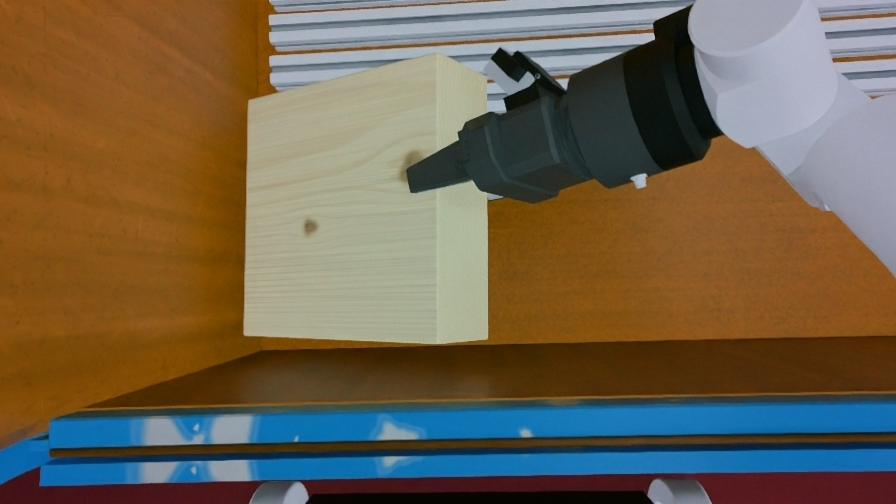

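Request:
move(
  target={"side":"right","x":0.452,"y":-0.012,"z":0.472,"quat_wxyz":[0.576,0.411,-0.293,0.6435]},
  min_time_s=1,
)

Request:
move(
  joints={"torso_squat_rad":0.91},
  min_time_s=1,
  cameras=["head_camera"],
)

Scene clock: 117.83 s.
Joint torques (N m): left_arm=[23.01 2.95 1.31 9.51 -0.1 1.36 0.07] | right_arm=[-16.57 -2.05 -7.57 -12.33 -6.37 3.64 0.05]
External joint torques (N m): left_arm=[-2.2 -1.31 0.91 -0.45 -0.09 -0.33 0.02] | right_arm=[-4.37 2.23 -4.45 -6.21 -5.06 2.95 0.01]
Wrist force (N): left_arm=[6.3 0.1 -5.4] | right_arm=[-22.4 -2.0 -12.2]
Wrist torque (N m): left_arm=[-0.12 0.46 0.02] | right_arm=[-0.43 1.66 -0.10]
Wrist force, peak (N): left_arm=[7.5 0.5 -5.4] | right_arm=[-23.3 -2.4 -12.5]
move: done
base_odometry: x=+0.977 y=-0.227 heading=+0.230
lidar_m: 0.22 0.23 0.33 1.54 2.24 1.61 1.54 1.63 2.18 0.96 0.33 0.24
base_status: not commanded
joint_positions: torso_squat_rad=+0.850 torso_shift_rad=+0.300 torso_pitch_rad=+0.801 torso_yaw_rad=+0.000 left_shoulder_pitch_rad=+0.500 left_shoulder_roll_rad=+0.004 left_shoulder_yaw_rad=-0.043 left_elbow_rad=-0.196 left_forearm_roll_rad=-0.014 left_wrist_pitch_rad=+0.002 left_hand_roll_rad=+0.027 left_gripper_m=+0.099 right_shoulder_pitch_rad=-1.090 right_shoulder_roll_rad=-0.441 right_shoulder_yaw_rad=+0.391 right_elbow_rad=-0.835 right_forearm_roll_rad=-1.670 right_wrist_pitch_rad=+1.192 right_hand_roll_rad=+1.908 right_gripper_m=+0.074 head_pan_rad=+0.000 head_tilt_rad=+0.750
joint_status: all done
wheel_motors_off: 0
motor_effort: left_wheel=+1(3) right_wheel=+0(3)
chest: x=+0.1307 y=+0.0001 z=+0.9373 quat_wxyz=(+0.921, +0.000, +0.390, +0.000) (m; base frame)
left_hand: x=-0.5089 y=+0.2047 z=+0.6776 quat_wxyz=(+0.856, +0.031, +0.512, +0.063) (m; base frame)
right_hand: x=+0.4512 y=-0.0128 z=+0.4707 quat_wxyz=(+0.577, +0.411, -0.291, +0.643) (m; base frame)
right_hand_status: reached (checked arc, planned for 1.0 s): 2 mm and 0.2 deg off.
pictures: none

Scene clock: 119.13 s.
Joint torques (N m): left_arm=[23.29 2.76 1.45 9.49 -0.11 1.34 0.07] | right_arm=[-11.7 -6.32 -5.45 -2.07 -0.5 -1.06 -2.93]
External joint torques (N m): left_arm=[-1.9 -1.49 1.06 -0.46 -0.1 -0.36 0.02] | right_arm=[0.56 -2.07 -2.32 4.09 0.83 -1.74 -2.98]
Wrist force (N): left_arm=[7.0 0.4 -4.6] | right_arm=[-1.0 6.4 -1.2]
Wrist torque (N m): left_arm=[-0.22 0.52 0.03] | right_arm=[-0.59 -2.15 3.07]
Wrist force, peak (N): left_arm=[7.1 -0.3 -5.0] | right_arm=[-22.9 -1.9 -11.9]
move: done
base_odometry: x=+0.977 y=-0.227 heading=+0.230
lidar_m: 0.22 0.23 0.33 1.54 2.25 1.62 1.54 1.62 2.19 0.95 0.33 0.24
base_status: not commanded
joint_positions: torso_squat_rad=+0.910 torso_shift_rad=+0.300 torso_pitch_rad=+0.800 torso_yaw_rad=+0.000 left_shoulder_pitch_rad=+0.500 left_shoulder_roll_rad=+0.004 left_shoulder_yaw_rad=-0.043 left_elbow_rad=-0.196 left_forearm_roll_rad=-0.014 left_wrist_pitch_rad=+0.002 left_hand_roll_rad=+0.027 left_gripper_m=+0.099 right_shoulder_pitch_rad=-1.091 right_shoulder_roll_rad=-0.440 right_shoulder_yaw_rad=+0.391 right_elbow_rad=-0.838 right_forearm_roll_rad=-1.671 right_wrist_pitch_rad=+1.193 right_hand_roll_rad=+1.908 right_gripper_m=+0.074 head_pan_rad=+0.000 head_tilt_rad=+0.750
joint_status: all done
wheel_motors_off: 0
motor_effort: left_wheel=+3(4) right_wheel=+0(2)
chest: x=+0.1208 y=+0.0001 z=+0.9066 quat_wxyz=(+0.921, +0.000, +0.389, +0.000) (m; base frame)
left_hand: x=-0.5186 y=+0.2047 z=+0.6463 quat_wxyz=(+0.856, +0.031, +0.512, +0.063) (m; base frame)
right_hand: x=+0.4423 y=-0.0113 z=+0.4419 quat_wxyz=(+0.575, +0.411, -0.294, +0.644) (m; base frame)
pictures: head_camera
camera_calibration:
head_camera: T_world_to_cam=[[-0.0245861, -0.999502, -0.0198021, 0.0263919], [-0.996615, 0.02606, -0.0779769, 0.410609], [0.0784541, 0.017818, -0.996758, 0.950116], [0, 0, 0, 1]] pos_world=[0.335327, -0.00125082, 0.979577]

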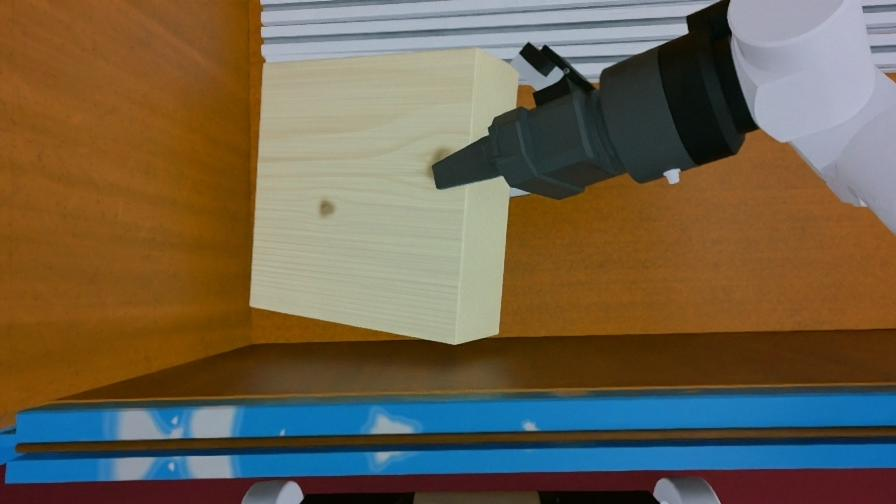

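Request:
move(
  target={"side":"right","x":0.43,"y":-0.012,"z":0.462,"quat_wxyz":[0.5571,0.435,-0.265,0.656]},
  min_time_s=1.2,
  cameras=["head_camera"],
)

Scene clock: 123.27 s.
Joint torques (N m): left_arm=[22.92 2.88 1.01 9.7 0.01 1.38 0.13] | right_arm=[-17.47 -1.24 -5.39 -13.78 -6.9 3.18 0.25]
External joint torques (N m): left_arm=[-2.29 -1.38 0.61 -0.26 0.01 -0.31 0.08] | right_arm=[-5.24 3.28 -1.82 -7.44 -5.51 2.58 0.21]
Wrist force (N): left_arm=[5.8 0.0 -4.5] | right_arm=[-23.2 -3.0 -10.9]
Wrist torque (N m): left_arm=[-0.16 0.41 0.08] | right_arm=[-0.21 1.71 -0.53]
Wrist force, peak (N): left_arm=[7.1 0.6 -5.3] | right_arm=[-24.7 -5.1 -12.3]
move: done
base_odometry: x=+0.977 y=-0.227 heading=+0.230
lidar_m: 0.22 0.23 0.32 1.54 2.24 1.62 1.54 1.62 2.19 0.95 0.33 0.23
base_status: not commanded
joint_positions: torso_squat_rad=+0.910 torso_shift_rad=+0.300 torso_pitch_rad=+0.801 torso_yaw_rad=+0.000 left_shoulder_pitch_rad=+0.500 left_shoulder_roll_rad=+0.004 left_shoulder_yaw_rad=-0.043 left_elbow_rad=-0.196 left_forearm_roll_rad=-0.014 left_wrist_pitch_rad=+0.002 left_hand_roll_rad=+0.027 left_gripper_m=+0.099 right_shoulder_pitch_rad=-1.080 right_shoulder_roll_rad=-0.480 right_shoulder_yaw_rad=+0.419 right_elbow_rad=-0.948 right_forearm_roll_rad=-1.656 right_wrist_pitch_rad=+1.265 right_hand_roll_rad=+1.807 right_gripper_m=+0.074 head_pan_rad=+0.000 head_tilt_rad=+0.750
joint_status: all done
wheel_motors_off: 0
motor_effort: left_wheel=+3(5) right_wheel=-1(2)
chest: x=+0.1211 y=+0.0001 z=+0.9064 quat_wxyz=(+0.921, +0.000, +0.390, +0.000) (m; base frame)
left_hand: x=-0.5185 y=+0.2047 z=+0.6467 quat_wxyz=(+0.856, +0.031, +0.512, +0.063) (m; base frame)
right_hand: x=+0.4293 y=-0.0131 z=+0.4602 quat_wxyz=(+0.558, +0.435, -0.263, +0.656) (m; base frame)
right_hand_status: reached (checked arc, planned for 1.2 s): 2 mm and 0.2 deg off.
pictures: head_camera
camera_calibration:
head_camera: T_world_to_cam=[[-0.0246129, -0.999503, -0.0196789, 0.0262825], [-0.996684, 0.0260611, -0.0770774, 0.410122], [0.077552, 0.0177165, -0.996831, 0.950062], [0, 0, 0, 1]] pos_world=[0.335729, -0.00125056, 0.97918]

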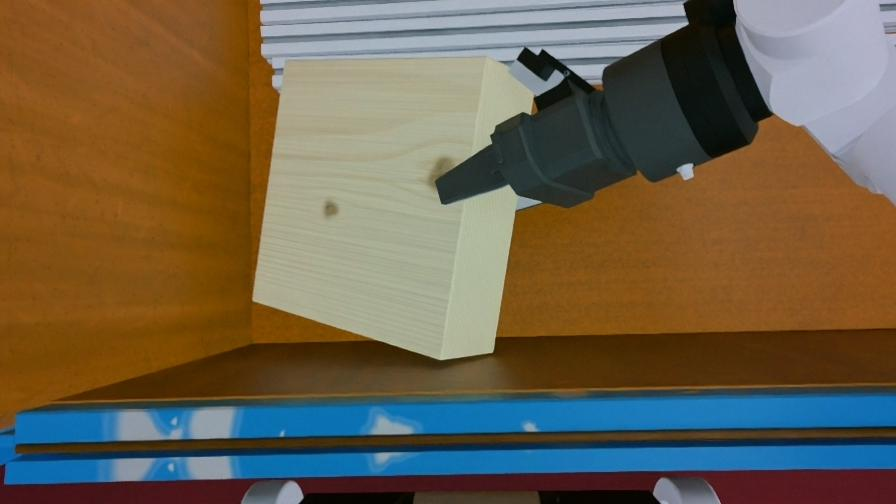

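Request:
move(
  target={"side":"right","x":0.44,"y":-0.012,"z":0.475,"quat_wxyz":[0.513,0.487,-0.201,0.678]},
  min_time_s=1.2,
  cameras=["head_camera"],
)

Scene clock: 127.80 s.
Joint torques (N m): left_arm=[23.27 2.89 1.26 9.62 0 1.33 0.06] | right_arm=[-22.86 -0.39 -6 -9.9 -6.89 4.76 0.73]
External joint torques (N m): left_arm=[-1.95 -1.36 0.87 -0.34 0.01 -0.37 0.01] | right_arm=[-7.24 4.13 -3.12 -4.74 -5.57 3.88 0.69]
Wrist force (N): left_arm=[6.5 0.6 -4.7] | right_arm=[-23.7 -5.8 -11.3]
Wrist torque (N m): left_arm=[-0.22 0.49 0.03] | right_arm=[-0.45 1.85 -0.87]
Wrist force, peak (N): left_arm=[7.2 -0.1 -5.2] | right_arm=[-26.0 -8.9 -14.9]
move: done
base_odometry: x=+0.977 y=-0.227 heading=+0.230
lidar_m: 0.22 0.22 0.33 1.54 2.23 1.60 1.54 1.62 2.18 0.96 0.34 0.23
base_status: not commanded
joint_positions: torso_squat_rad=+0.910 torso_shift_rad=+0.300 torso_pitch_rad=+0.801 torso_yaw_rad=+0.000 left_shoulder_pitch_rad=+0.500 left_shoulder_roll_rad=+0.004 left_shoulder_yaw_rad=-0.043 left_elbow_rad=-0.196 left_forearm_roll_rad=-0.014 left_wrist_pitch_rad=+0.002 left_hand_roll_rad=+0.027 left_gripper_m=+0.099 right_shoulder_pitch_rad=-1.344 right_shoulder_roll_rad=-0.413 right_shoulder_yaw_rad=+0.467 right_elbow_rad=-0.546 right_forearm_roll_rad=-1.674 right_wrist_pitch_rad=+1.475 right_hand_roll_rad=+1.930 right_gripper_m=+0.074 head_pan_rad=+0.000 head_tilt_rad=+0.750
joint_status: all done
wheel_motors_off: 0
motor_effort: left_wheel=+3(4) right_wheel=-1(3)
chest: x=+0.1212 y=+0.0001 z=+0.9064 quat_wxyz=(+0.921, +0.000, +0.390, +0.000) (m; base frame)
left_hand: x=-0.5185 y=+0.2047 z=+0.6467 quat_wxyz=(+0.856, +0.031, +0.512, +0.063) (m; base frame)
right_hand: x=+0.4388 y=-0.0132 z=+0.4743 quat_wxyz=(+0.517, +0.483, -0.201, +0.678) (m; base frame)
right_hand_status: reached (checked arc, planned for 1.2 s): 2 mm and 0.6 deg off.
pictures: head_camera
camera_calibration:
head_camera: T_world_to_cam=[[-0.024615, -0.999503, -0.0196766, 0.0262815], [-0.996692, 0.0260612, -0.0769779, 0.410119], [0.0774525, 0.0177167, -0.996839, 0.949996], [0, 0, 0, 1]] pos_world=[0.33583, -0.00125056, 0.97908]

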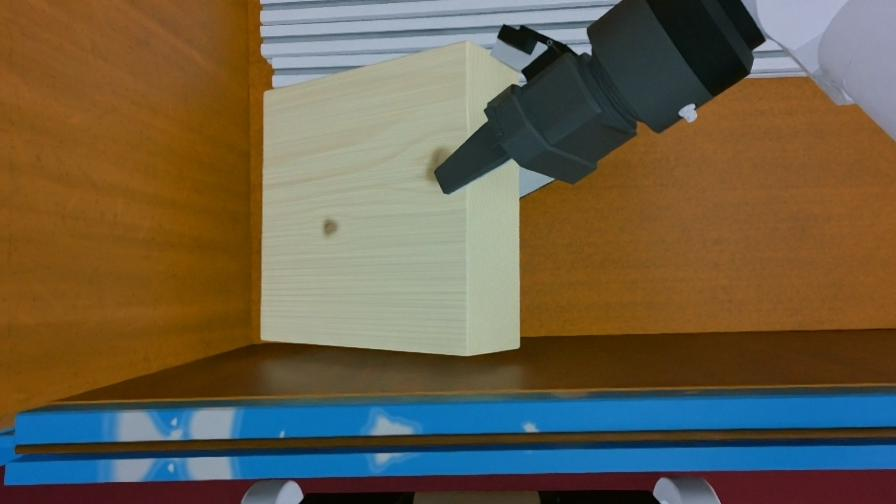

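Request:
move(
  target={"side":"right","x":0.459,"y":-0.008,"z":0.475,"quat_wxyz":[0.513,0.487,-0.201,0.678]},
  min_time_s=0.8,
)

Request:
move(
  joints={"torso_squat_rad":0.975},
  min_time_s=1.5,
  cameras=["head_camera"],
)

Scene clock: 131.07 s.
Joint torques (N m): left_arm=[23.16 2.98 1.45 9.74 -0.14 1.38 0.02] | right_arm=[-24.33 -0.48 -7.15 -8.83 -6.03 5.75 0.62]
External joint torques (N m): left_arm=[-2.06 -1.27 1.06 -0.22 -0.13 -0.31 -0.03] | right_arm=[-7.2 3.92 -5.13 -4.36 -4.84 4.63 0.57]
Wrist force (N): left_arm=[6.4 0.0 -4.7] | right_arm=[-24.2 -6.2 -12.0]
Wrist torque (N m): left_arm=[-0.15 0.48 0.09] | right_arm=[-0.44 1.89 -0.89]
Wrist force, peak (N): left_arm=[7.5 -0.1 -5.4] | right_arm=[-28.8 -4.8 -12.1]
move: short
base_odometry: x=+0.977 y=-0.227 heading=+0.230
lidar_m: 0.22 0.23 0.33 1.53 2.24 1.62 1.54 1.61 2.18 0.97 0.33 0.23
base_status: not commanded
joint_positions: torso_squat_rad=+0.910 torso_shift_rad=+0.300 torso_pitch_rad=+0.801 torso_yaw_rad=+0.000 left_shoulder_pitch_rad=+0.500 left_shoulder_roll_rad=+0.004 left_shoulder_yaw_rad=-0.043 left_elbow_rad=-0.196 left_forearm_roll_rad=-0.014 left_wrist_pitch_rad=+0.002 left_hand_roll_rad=+0.027 left_gripper_m=+0.099 right_shoulder_pitch_rad=-1.490 right_shoulder_roll_rad=-0.353 right_shoulder_yaw_rad=+0.460 right_elbow_rad=-0.266 right_forearm_roll_rad=-1.673 right_wrist_pitch_rad=+1.473 right_hand_roll_rad=+2.051 right_gripper_m=+0.074 head_pan_rad=+0.000 head_tilt_rad=+0.750
joint_status: all done
wheel_motors_off: 0
motor_effort: left_wheel=+2(2) right_wheel=-1(4)
chest: x=+0.1212 y=+0.0001 z=+0.9063 quat_wxyz=(+0.921, +0.000, +0.390, +0.000) (m; base frame)
left_hand: x=-0.5185 y=+0.2047 z=+0.6468 quat_wxyz=(+0.856, +0.031, +0.512, +0.063) (m; base frame)
right_hand: x=+0.4579 y=-0.0093 z=+0.4741 quat_wxyz=(+0.524, +0.470, -0.204, +0.680) (m; base frame)
right_hand_status: short (checked arc, as near as the solve gets, planned for 0.8 s): 2 mm and 2.3 deg off. The place is met; only the turn is off.
pictures: none

Scene clock: 132.87 s.
Joint torques (N m): left_arm=[23.23 3.14 1.11 9.66 -0.19 1.37 0.04] | right_arm=[-18.09 -0.65 -2.1 -6.11 -0.3 1.9 0.68]
External joint torques (N m): left_arm=[-1.98 -1.11 0.72 -0.3 -0.18 -0.32 -0.01] | right_arm=[-0.91 3.76 -0.08 -1.62 0.89 0.82 0.63]
Wrist force (N): left_arm=[6.0 0.1 -4.4] | right_arm=[-7.4 -4.1 5.4]
Wrist torque (N m): left_arm=[-0.16 0.43 0.03] | right_arm=[-0.11 -1.60 -1.03]
Wrist force, peak (N): left_arm=[7.5 0.1 -4.7] | right_arm=[-24.5 -5.1 -12.2]
move: done
base_odometry: x=+0.977 y=-0.227 heading=+0.230
lidar_m: 0.22 0.22 0.33 1.53 2.24 1.62 1.53 1.62 2.18 0.96 0.34 0.23
base_status: not commanded
joint_positions: torso_squat_rad=+0.975 torso_shift_rad=+0.300 torso_pitch_rad=+0.800 torso_yaw_rad=+0.000 left_shoulder_pitch_rad=+0.500 left_shoulder_roll_rad=+0.004 left_shoulder_yaw_rad=-0.043 left_elbow_rad=-0.196 left_forearm_roll_rad=-0.014 left_wrist_pitch_rad=+0.002 left_hand_roll_rad=+0.027 left_gripper_m=+0.099 right_shoulder_pitch_rad=-1.491 right_shoulder_roll_rad=-0.353 right_shoulder_yaw_rad=+0.459 right_elbow_rad=-0.267 right_forearm_roll_rad=-1.675 right_wrist_pitch_rad=+1.474 right_hand_roll_rad=+2.051 right_gripper_m=+0.074 head_pan_rad=+0.000 head_tilt_rad=+0.750
joint_status: all done
wheel_motors_off: 0
motor_effort: left_wheel=+0(2) right_wheel=-1(3)
chest: x=+0.1101 y=+0.0001 z=+0.8714 quat_wxyz=(+0.921, +0.000, +0.389, +0.000) (m; base frame)
left_hand: x=-0.5294 y=+0.2047 z=+0.6113 quat_wxyz=(+0.856, +0.031, +0.512, +0.063) (m; base frame)
right_hand: x=+0.4480 y=-0.0086 z=+0.4405 quat_wxyz=(+0.523, +0.470, -0.206, +0.680) (m; base frame)
pictures: head_camera
camera_calibration:
head_camera: T_world_to_cam=[[-0.0246008, -0.999503, -0.0196935, 0.0253323], [-0.996645, 0.026059, -0.0775813, 0.39683], [0.078056, 0.0177189, -0.996792, 0.915932], [0, 0, 0, 1]] pos_world=[0.324628, -0.00125058, 0.944278]

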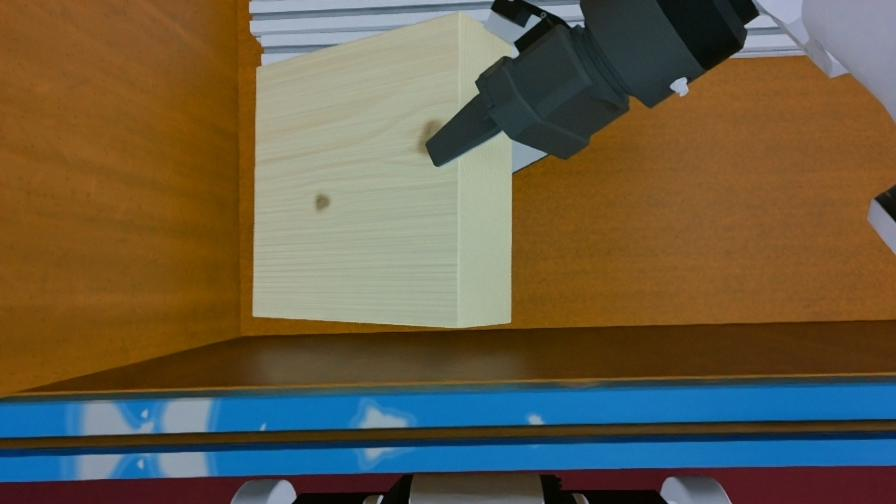

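Request:
move(
  joints={"right_gripper_m":0.083},
)

Request:
move(
  joints={"right_gripper_m":0.1},
  cameras=["head_camera"],
)

Request:
move(
  joints={"torso_squat_rad":1.045},
  min_time_s=2,
  cameras=["head_camera"],
)

Scene clock: 135.60 s.
Joint torques (N m): left_arm=[23.3 3.12 1.15 9.57 0 1.37 -0.07] | right_arm=[-18.96 -1.18 -2.1 -6.24 -2.46 2.41 0.24]
External joint torques (N m): left_arm=[-1.9 -1.14 0.75 -0.39 0.01 -0.33 -0.12] | right_arm=[-1.78 3.22 -0.08 -1.76 -1.27 1.33 0.19]
Wrist force (N): left_arm=[6.2 0.0 -4.2] | right_arm=[-13.1 -1.5 -4.9]
Wrist torque (N m): left_arm=[-0.18 0.44 0.03] | right_arm=[-0.21 -0.20 -0.23]
Wrist force, peak (N): left_arm=[7.1 -0.4 -5.4] | right_arm=[-13.6 -2.1 -6.6]
move: done
base_odometry: x=+0.977 y=-0.227 heading=+0.230
lidar_m: 0.22 0.22 0.32 1.53 2.23 1.62 1.54 1.61 2.19 0.96 0.34 0.24
base_status: not commanded
joint_positions: torso_squat_rad=+0.975 torso_shift_rad=+0.300 torso_pitch_rad=+0.800 torso_yaw_rad=+0.000 left_shoulder_pitch_rad=+0.500 left_shoulder_roll_rad=+0.004 left_shoulder_yaw_rad=-0.043 left_elbow_rad=-0.196 left_forearm_roll_rad=-0.014 left_wrist_pitch_rad=+0.002 left_hand_roll_rad=+0.027 left_gripper_m=+0.099 right_shoulder_pitch_rad=-1.491 right_shoulder_roll_rad=-0.353 right_shoulder_yaw_rad=+0.459 right_elbow_rad=-0.267 right_forearm_roll_rad=-1.674 right_wrist_pitch_rad=+1.474 right_hand_roll_rad=+2.051 right_gripper_m=+0.083 head_pan_rad=+0.000 head_tilt_rad=+0.750
joint_status: all done
wheel_motors_off: 0
motor_effort: left_wheel=+0(2) right_wheel=-1(4)
chest: x=+0.1101 y=+0.0001 z=+0.8713 quat_wxyz=(+0.921, +0.000, +0.390, +0.000) (m; base frame)
left_hand: x=-0.5294 y=+0.2047 z=+0.6114 quat_wxyz=(+0.856, +0.031, +0.512, +0.063) (m; base frame)
right_hand: x=+0.4478 y=-0.0086 z=+0.4402 quat_wxyz=(+0.523, +0.470, -0.206, +0.680) (m; base frame)
pictures: none

Scene clock: 136.23 s.
Joint torques (N m): left_arm=[23.23 2.7 1.16 9.51 -0.1 1.37 -0.01] | right_arm=[-19.28 -1.3 -2.34 -6.12 -2.49 2.3 0.27]
External joint torques (N m): left_arm=[-1.98 -1.55 0.76 -0.45 -0.09 -0.33 -0.06] | right_arm=[-2.11 3.1 -0.32 -1.63 -1.31 1.22 0.22]
Wrist force (N): left_arm=[6.6 0.2 -5.2] | right_arm=[-13.2 -1.1 -5.1]
Wrist torque (N m): left_arm=[-0.19 0.51 0.04] | right_arm=[-0.10 -0.43 -0.28]
Wrist force, peak (N): left_arm=[7.4 -0.2 -4.9] | right_arm=[-13.2 -0.9 -5.4]
move: done
base_odometry: x=+0.977 y=-0.227 heading=+0.230
lidar_m: 0.22 0.23 0.32 1.54 2.24 1.61 1.54 1.62 2.18 0.95 0.34 0.24
base_status: not commanded
joint_positions: torso_squat_rad=+0.975 torso_shift_rad=+0.300 torso_pitch_rad=+0.800 torso_yaw_rad=+0.000 left_shoulder_pitch_rad=+0.500 left_shoulder_roll_rad=+0.004 left_shoulder_yaw_rad=-0.043 left_elbow_rad=-0.196 left_forearm_roll_rad=-0.014 left_wrist_pitch_rad=+0.002 left_hand_roll_rad=+0.027 left_gripper_m=+0.099 right_shoulder_pitch_rad=-1.491 right_shoulder_roll_rad=-0.353 right_shoulder_yaw_rad=+0.459 right_elbow_rad=-0.267 right_forearm_roll_rad=-1.674 right_wrist_pitch_rad=+1.474 right_hand_roll_rad=+2.051 right_gripper_m=+0.099 head_pan_rad=+0.000 head_tilt_rad=+0.750
joint_status: all done
wheel_motors_off: 0
motor_effort: left_wheel=+1(2) right_wheel=-1(3)
chest: x=+0.1101 y=+0.0001 z=+0.8713 quat_wxyz=(+0.921, +0.000, +0.390, +0.000) (m; base frame)
left_hand: x=-0.5294 y=+0.2047 z=+0.6114 quat_wxyz=(+0.856, +0.031, +0.512, +0.063) (m; base frame)
right_hand: x=+0.4477 y=-0.0086 z=+0.4402 quat_wxyz=(+0.523, +0.470, -0.206, +0.680) (m; base frame)
pictures: head_camera
camera_calibration:
head_camera: T_world_to_cam=[[-0.024605, -0.999503, -0.0196891, 0.02533], [-0.996661, 0.0260593, -0.0773823, 0.39674], [0.0778569, 0.0177193, -0.996807, 0.915904], [0, 0, 0, 1]] pos_world=[0.324729, -0.00125058, 0.944179]

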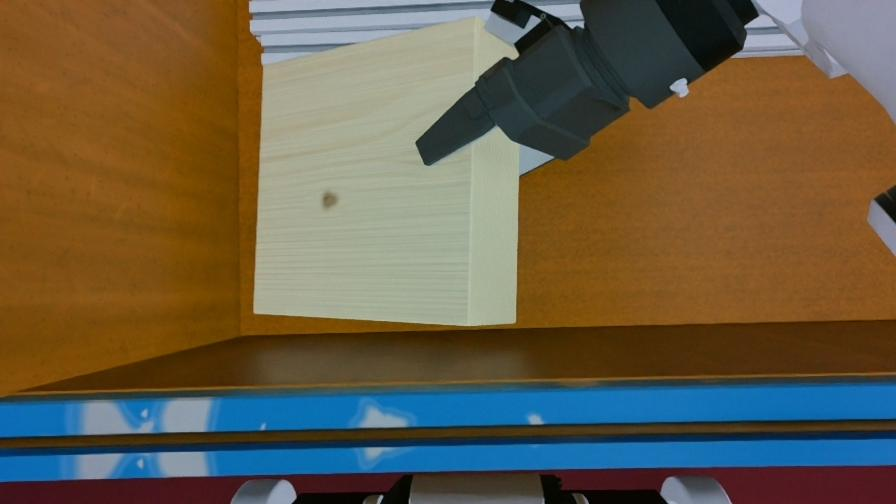

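Scene clock: 138.53 s.
Joint torques (N m): left_arm=[23.19 2.76 1.37 9.57 -0.13 1.41 0.03] | right_arm=[-19.19 0.29 -2.32 -6.2 -2.1 2.77 0.03]
External joint torques (N m): left_arm=[-2.02 -1.49 0.98 -0.39 -0.13 -0.29 -0.02] | right_arm=[-2.02 4.69 -0.3 -1.71 -0.91 1.69 -0.02]
Wrist force (N): left_arm=[6.9 0.3 -5.7] | right_arm=[-13.4 -2.2 1.2]
Wrist torque (N m): left_arm=[-0.17 0.55 0.10] | right_arm=[-0.57 -0.45 -0.29]
Wrist force, peak (N): left_arm=[6.9 0.3 -5.7] | right_arm=[-14.0 -2.5 1.0]
move: done
base_odometry: x=+0.977 y=-0.227 heading=+0.230
lidar_m: 0.22 0.24 0.33 1.53 2.25 1.61 1.54 1.61 2.18 0.94 0.34 0.23
base_status: not commanded
joint_positions: torso_squat_rad=+1.045 torso_shift_rad=+0.300 torso_pitch_rad=+0.800 torso_yaw_rad=+0.000 left_shoulder_pitch_rad=+0.500 left_shoulder_roll_rad=+0.004 left_shoulder_yaw_rad=-0.043 left_elbow_rad=-0.196 left_forearm_roll_rad=-0.014 left_wrist_pitch_rad=+0.002 left_hand_roll_rad=+0.027 left_gripper_m=+0.099 right_shoulder_pitch_rad=-1.491 right_shoulder_roll_rad=-0.353 right_shoulder_yaw_rad=+0.459 right_elbow_rad=-0.267 right_forearm_roll_rad=-1.674 right_wrist_pitch_rad=+1.473 right_hand_roll_rad=+2.052 right_gripper_m=+0.099 head_pan_rad=+0.000 head_tilt_rad=+0.750
joint_status: all done
wheel_motors_off: 0
motor_effort: left_wheel=+0(1) right_wheel=+0(4)
chest: x=+0.0979 y=+0.0001 z=+0.8317 quat_wxyz=(+0.921, +0.000, +0.389, +0.000) (m; base frame)
left_hand: x=-0.5417 y=+0.2047 z=+0.5718 quat_wxyz=(+0.856, +0.031, +0.512, +0.063) (m; base frame)
right_hand: x=+0.4356 y=-0.0088 z=+0.4006 quat_wxyz=(+0.524, +0.470, -0.206, +0.680) (m; base frame)
pictures: head_camera
camera_calibration:
head_camera: T_world_to_cam=[[-0.0247061, -0.999501, -0.0196977, 0.0242874], [-0.996651, 0.0261626, -0.0774781, 0.3815], [0.0779547, 0.0177176, -0.996799, 0.87735], [0, 0, 0, 1]] pos_world=[0.312428, -0.00125026, 0.904579]

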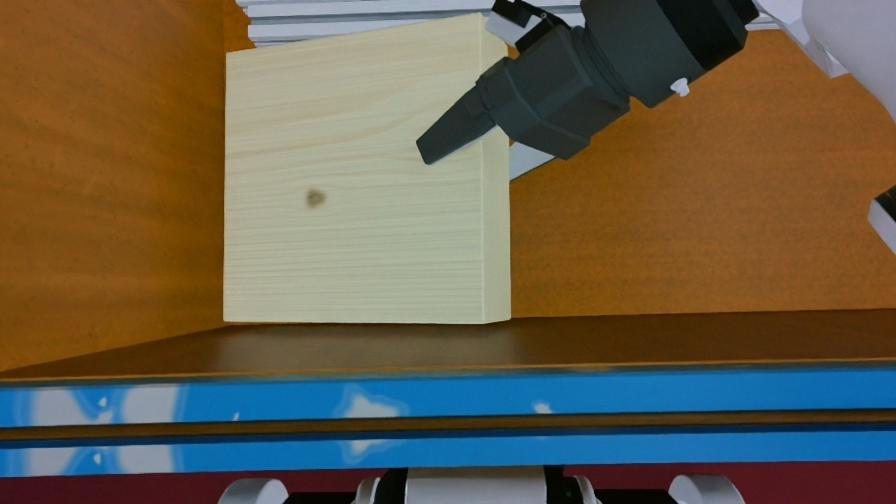

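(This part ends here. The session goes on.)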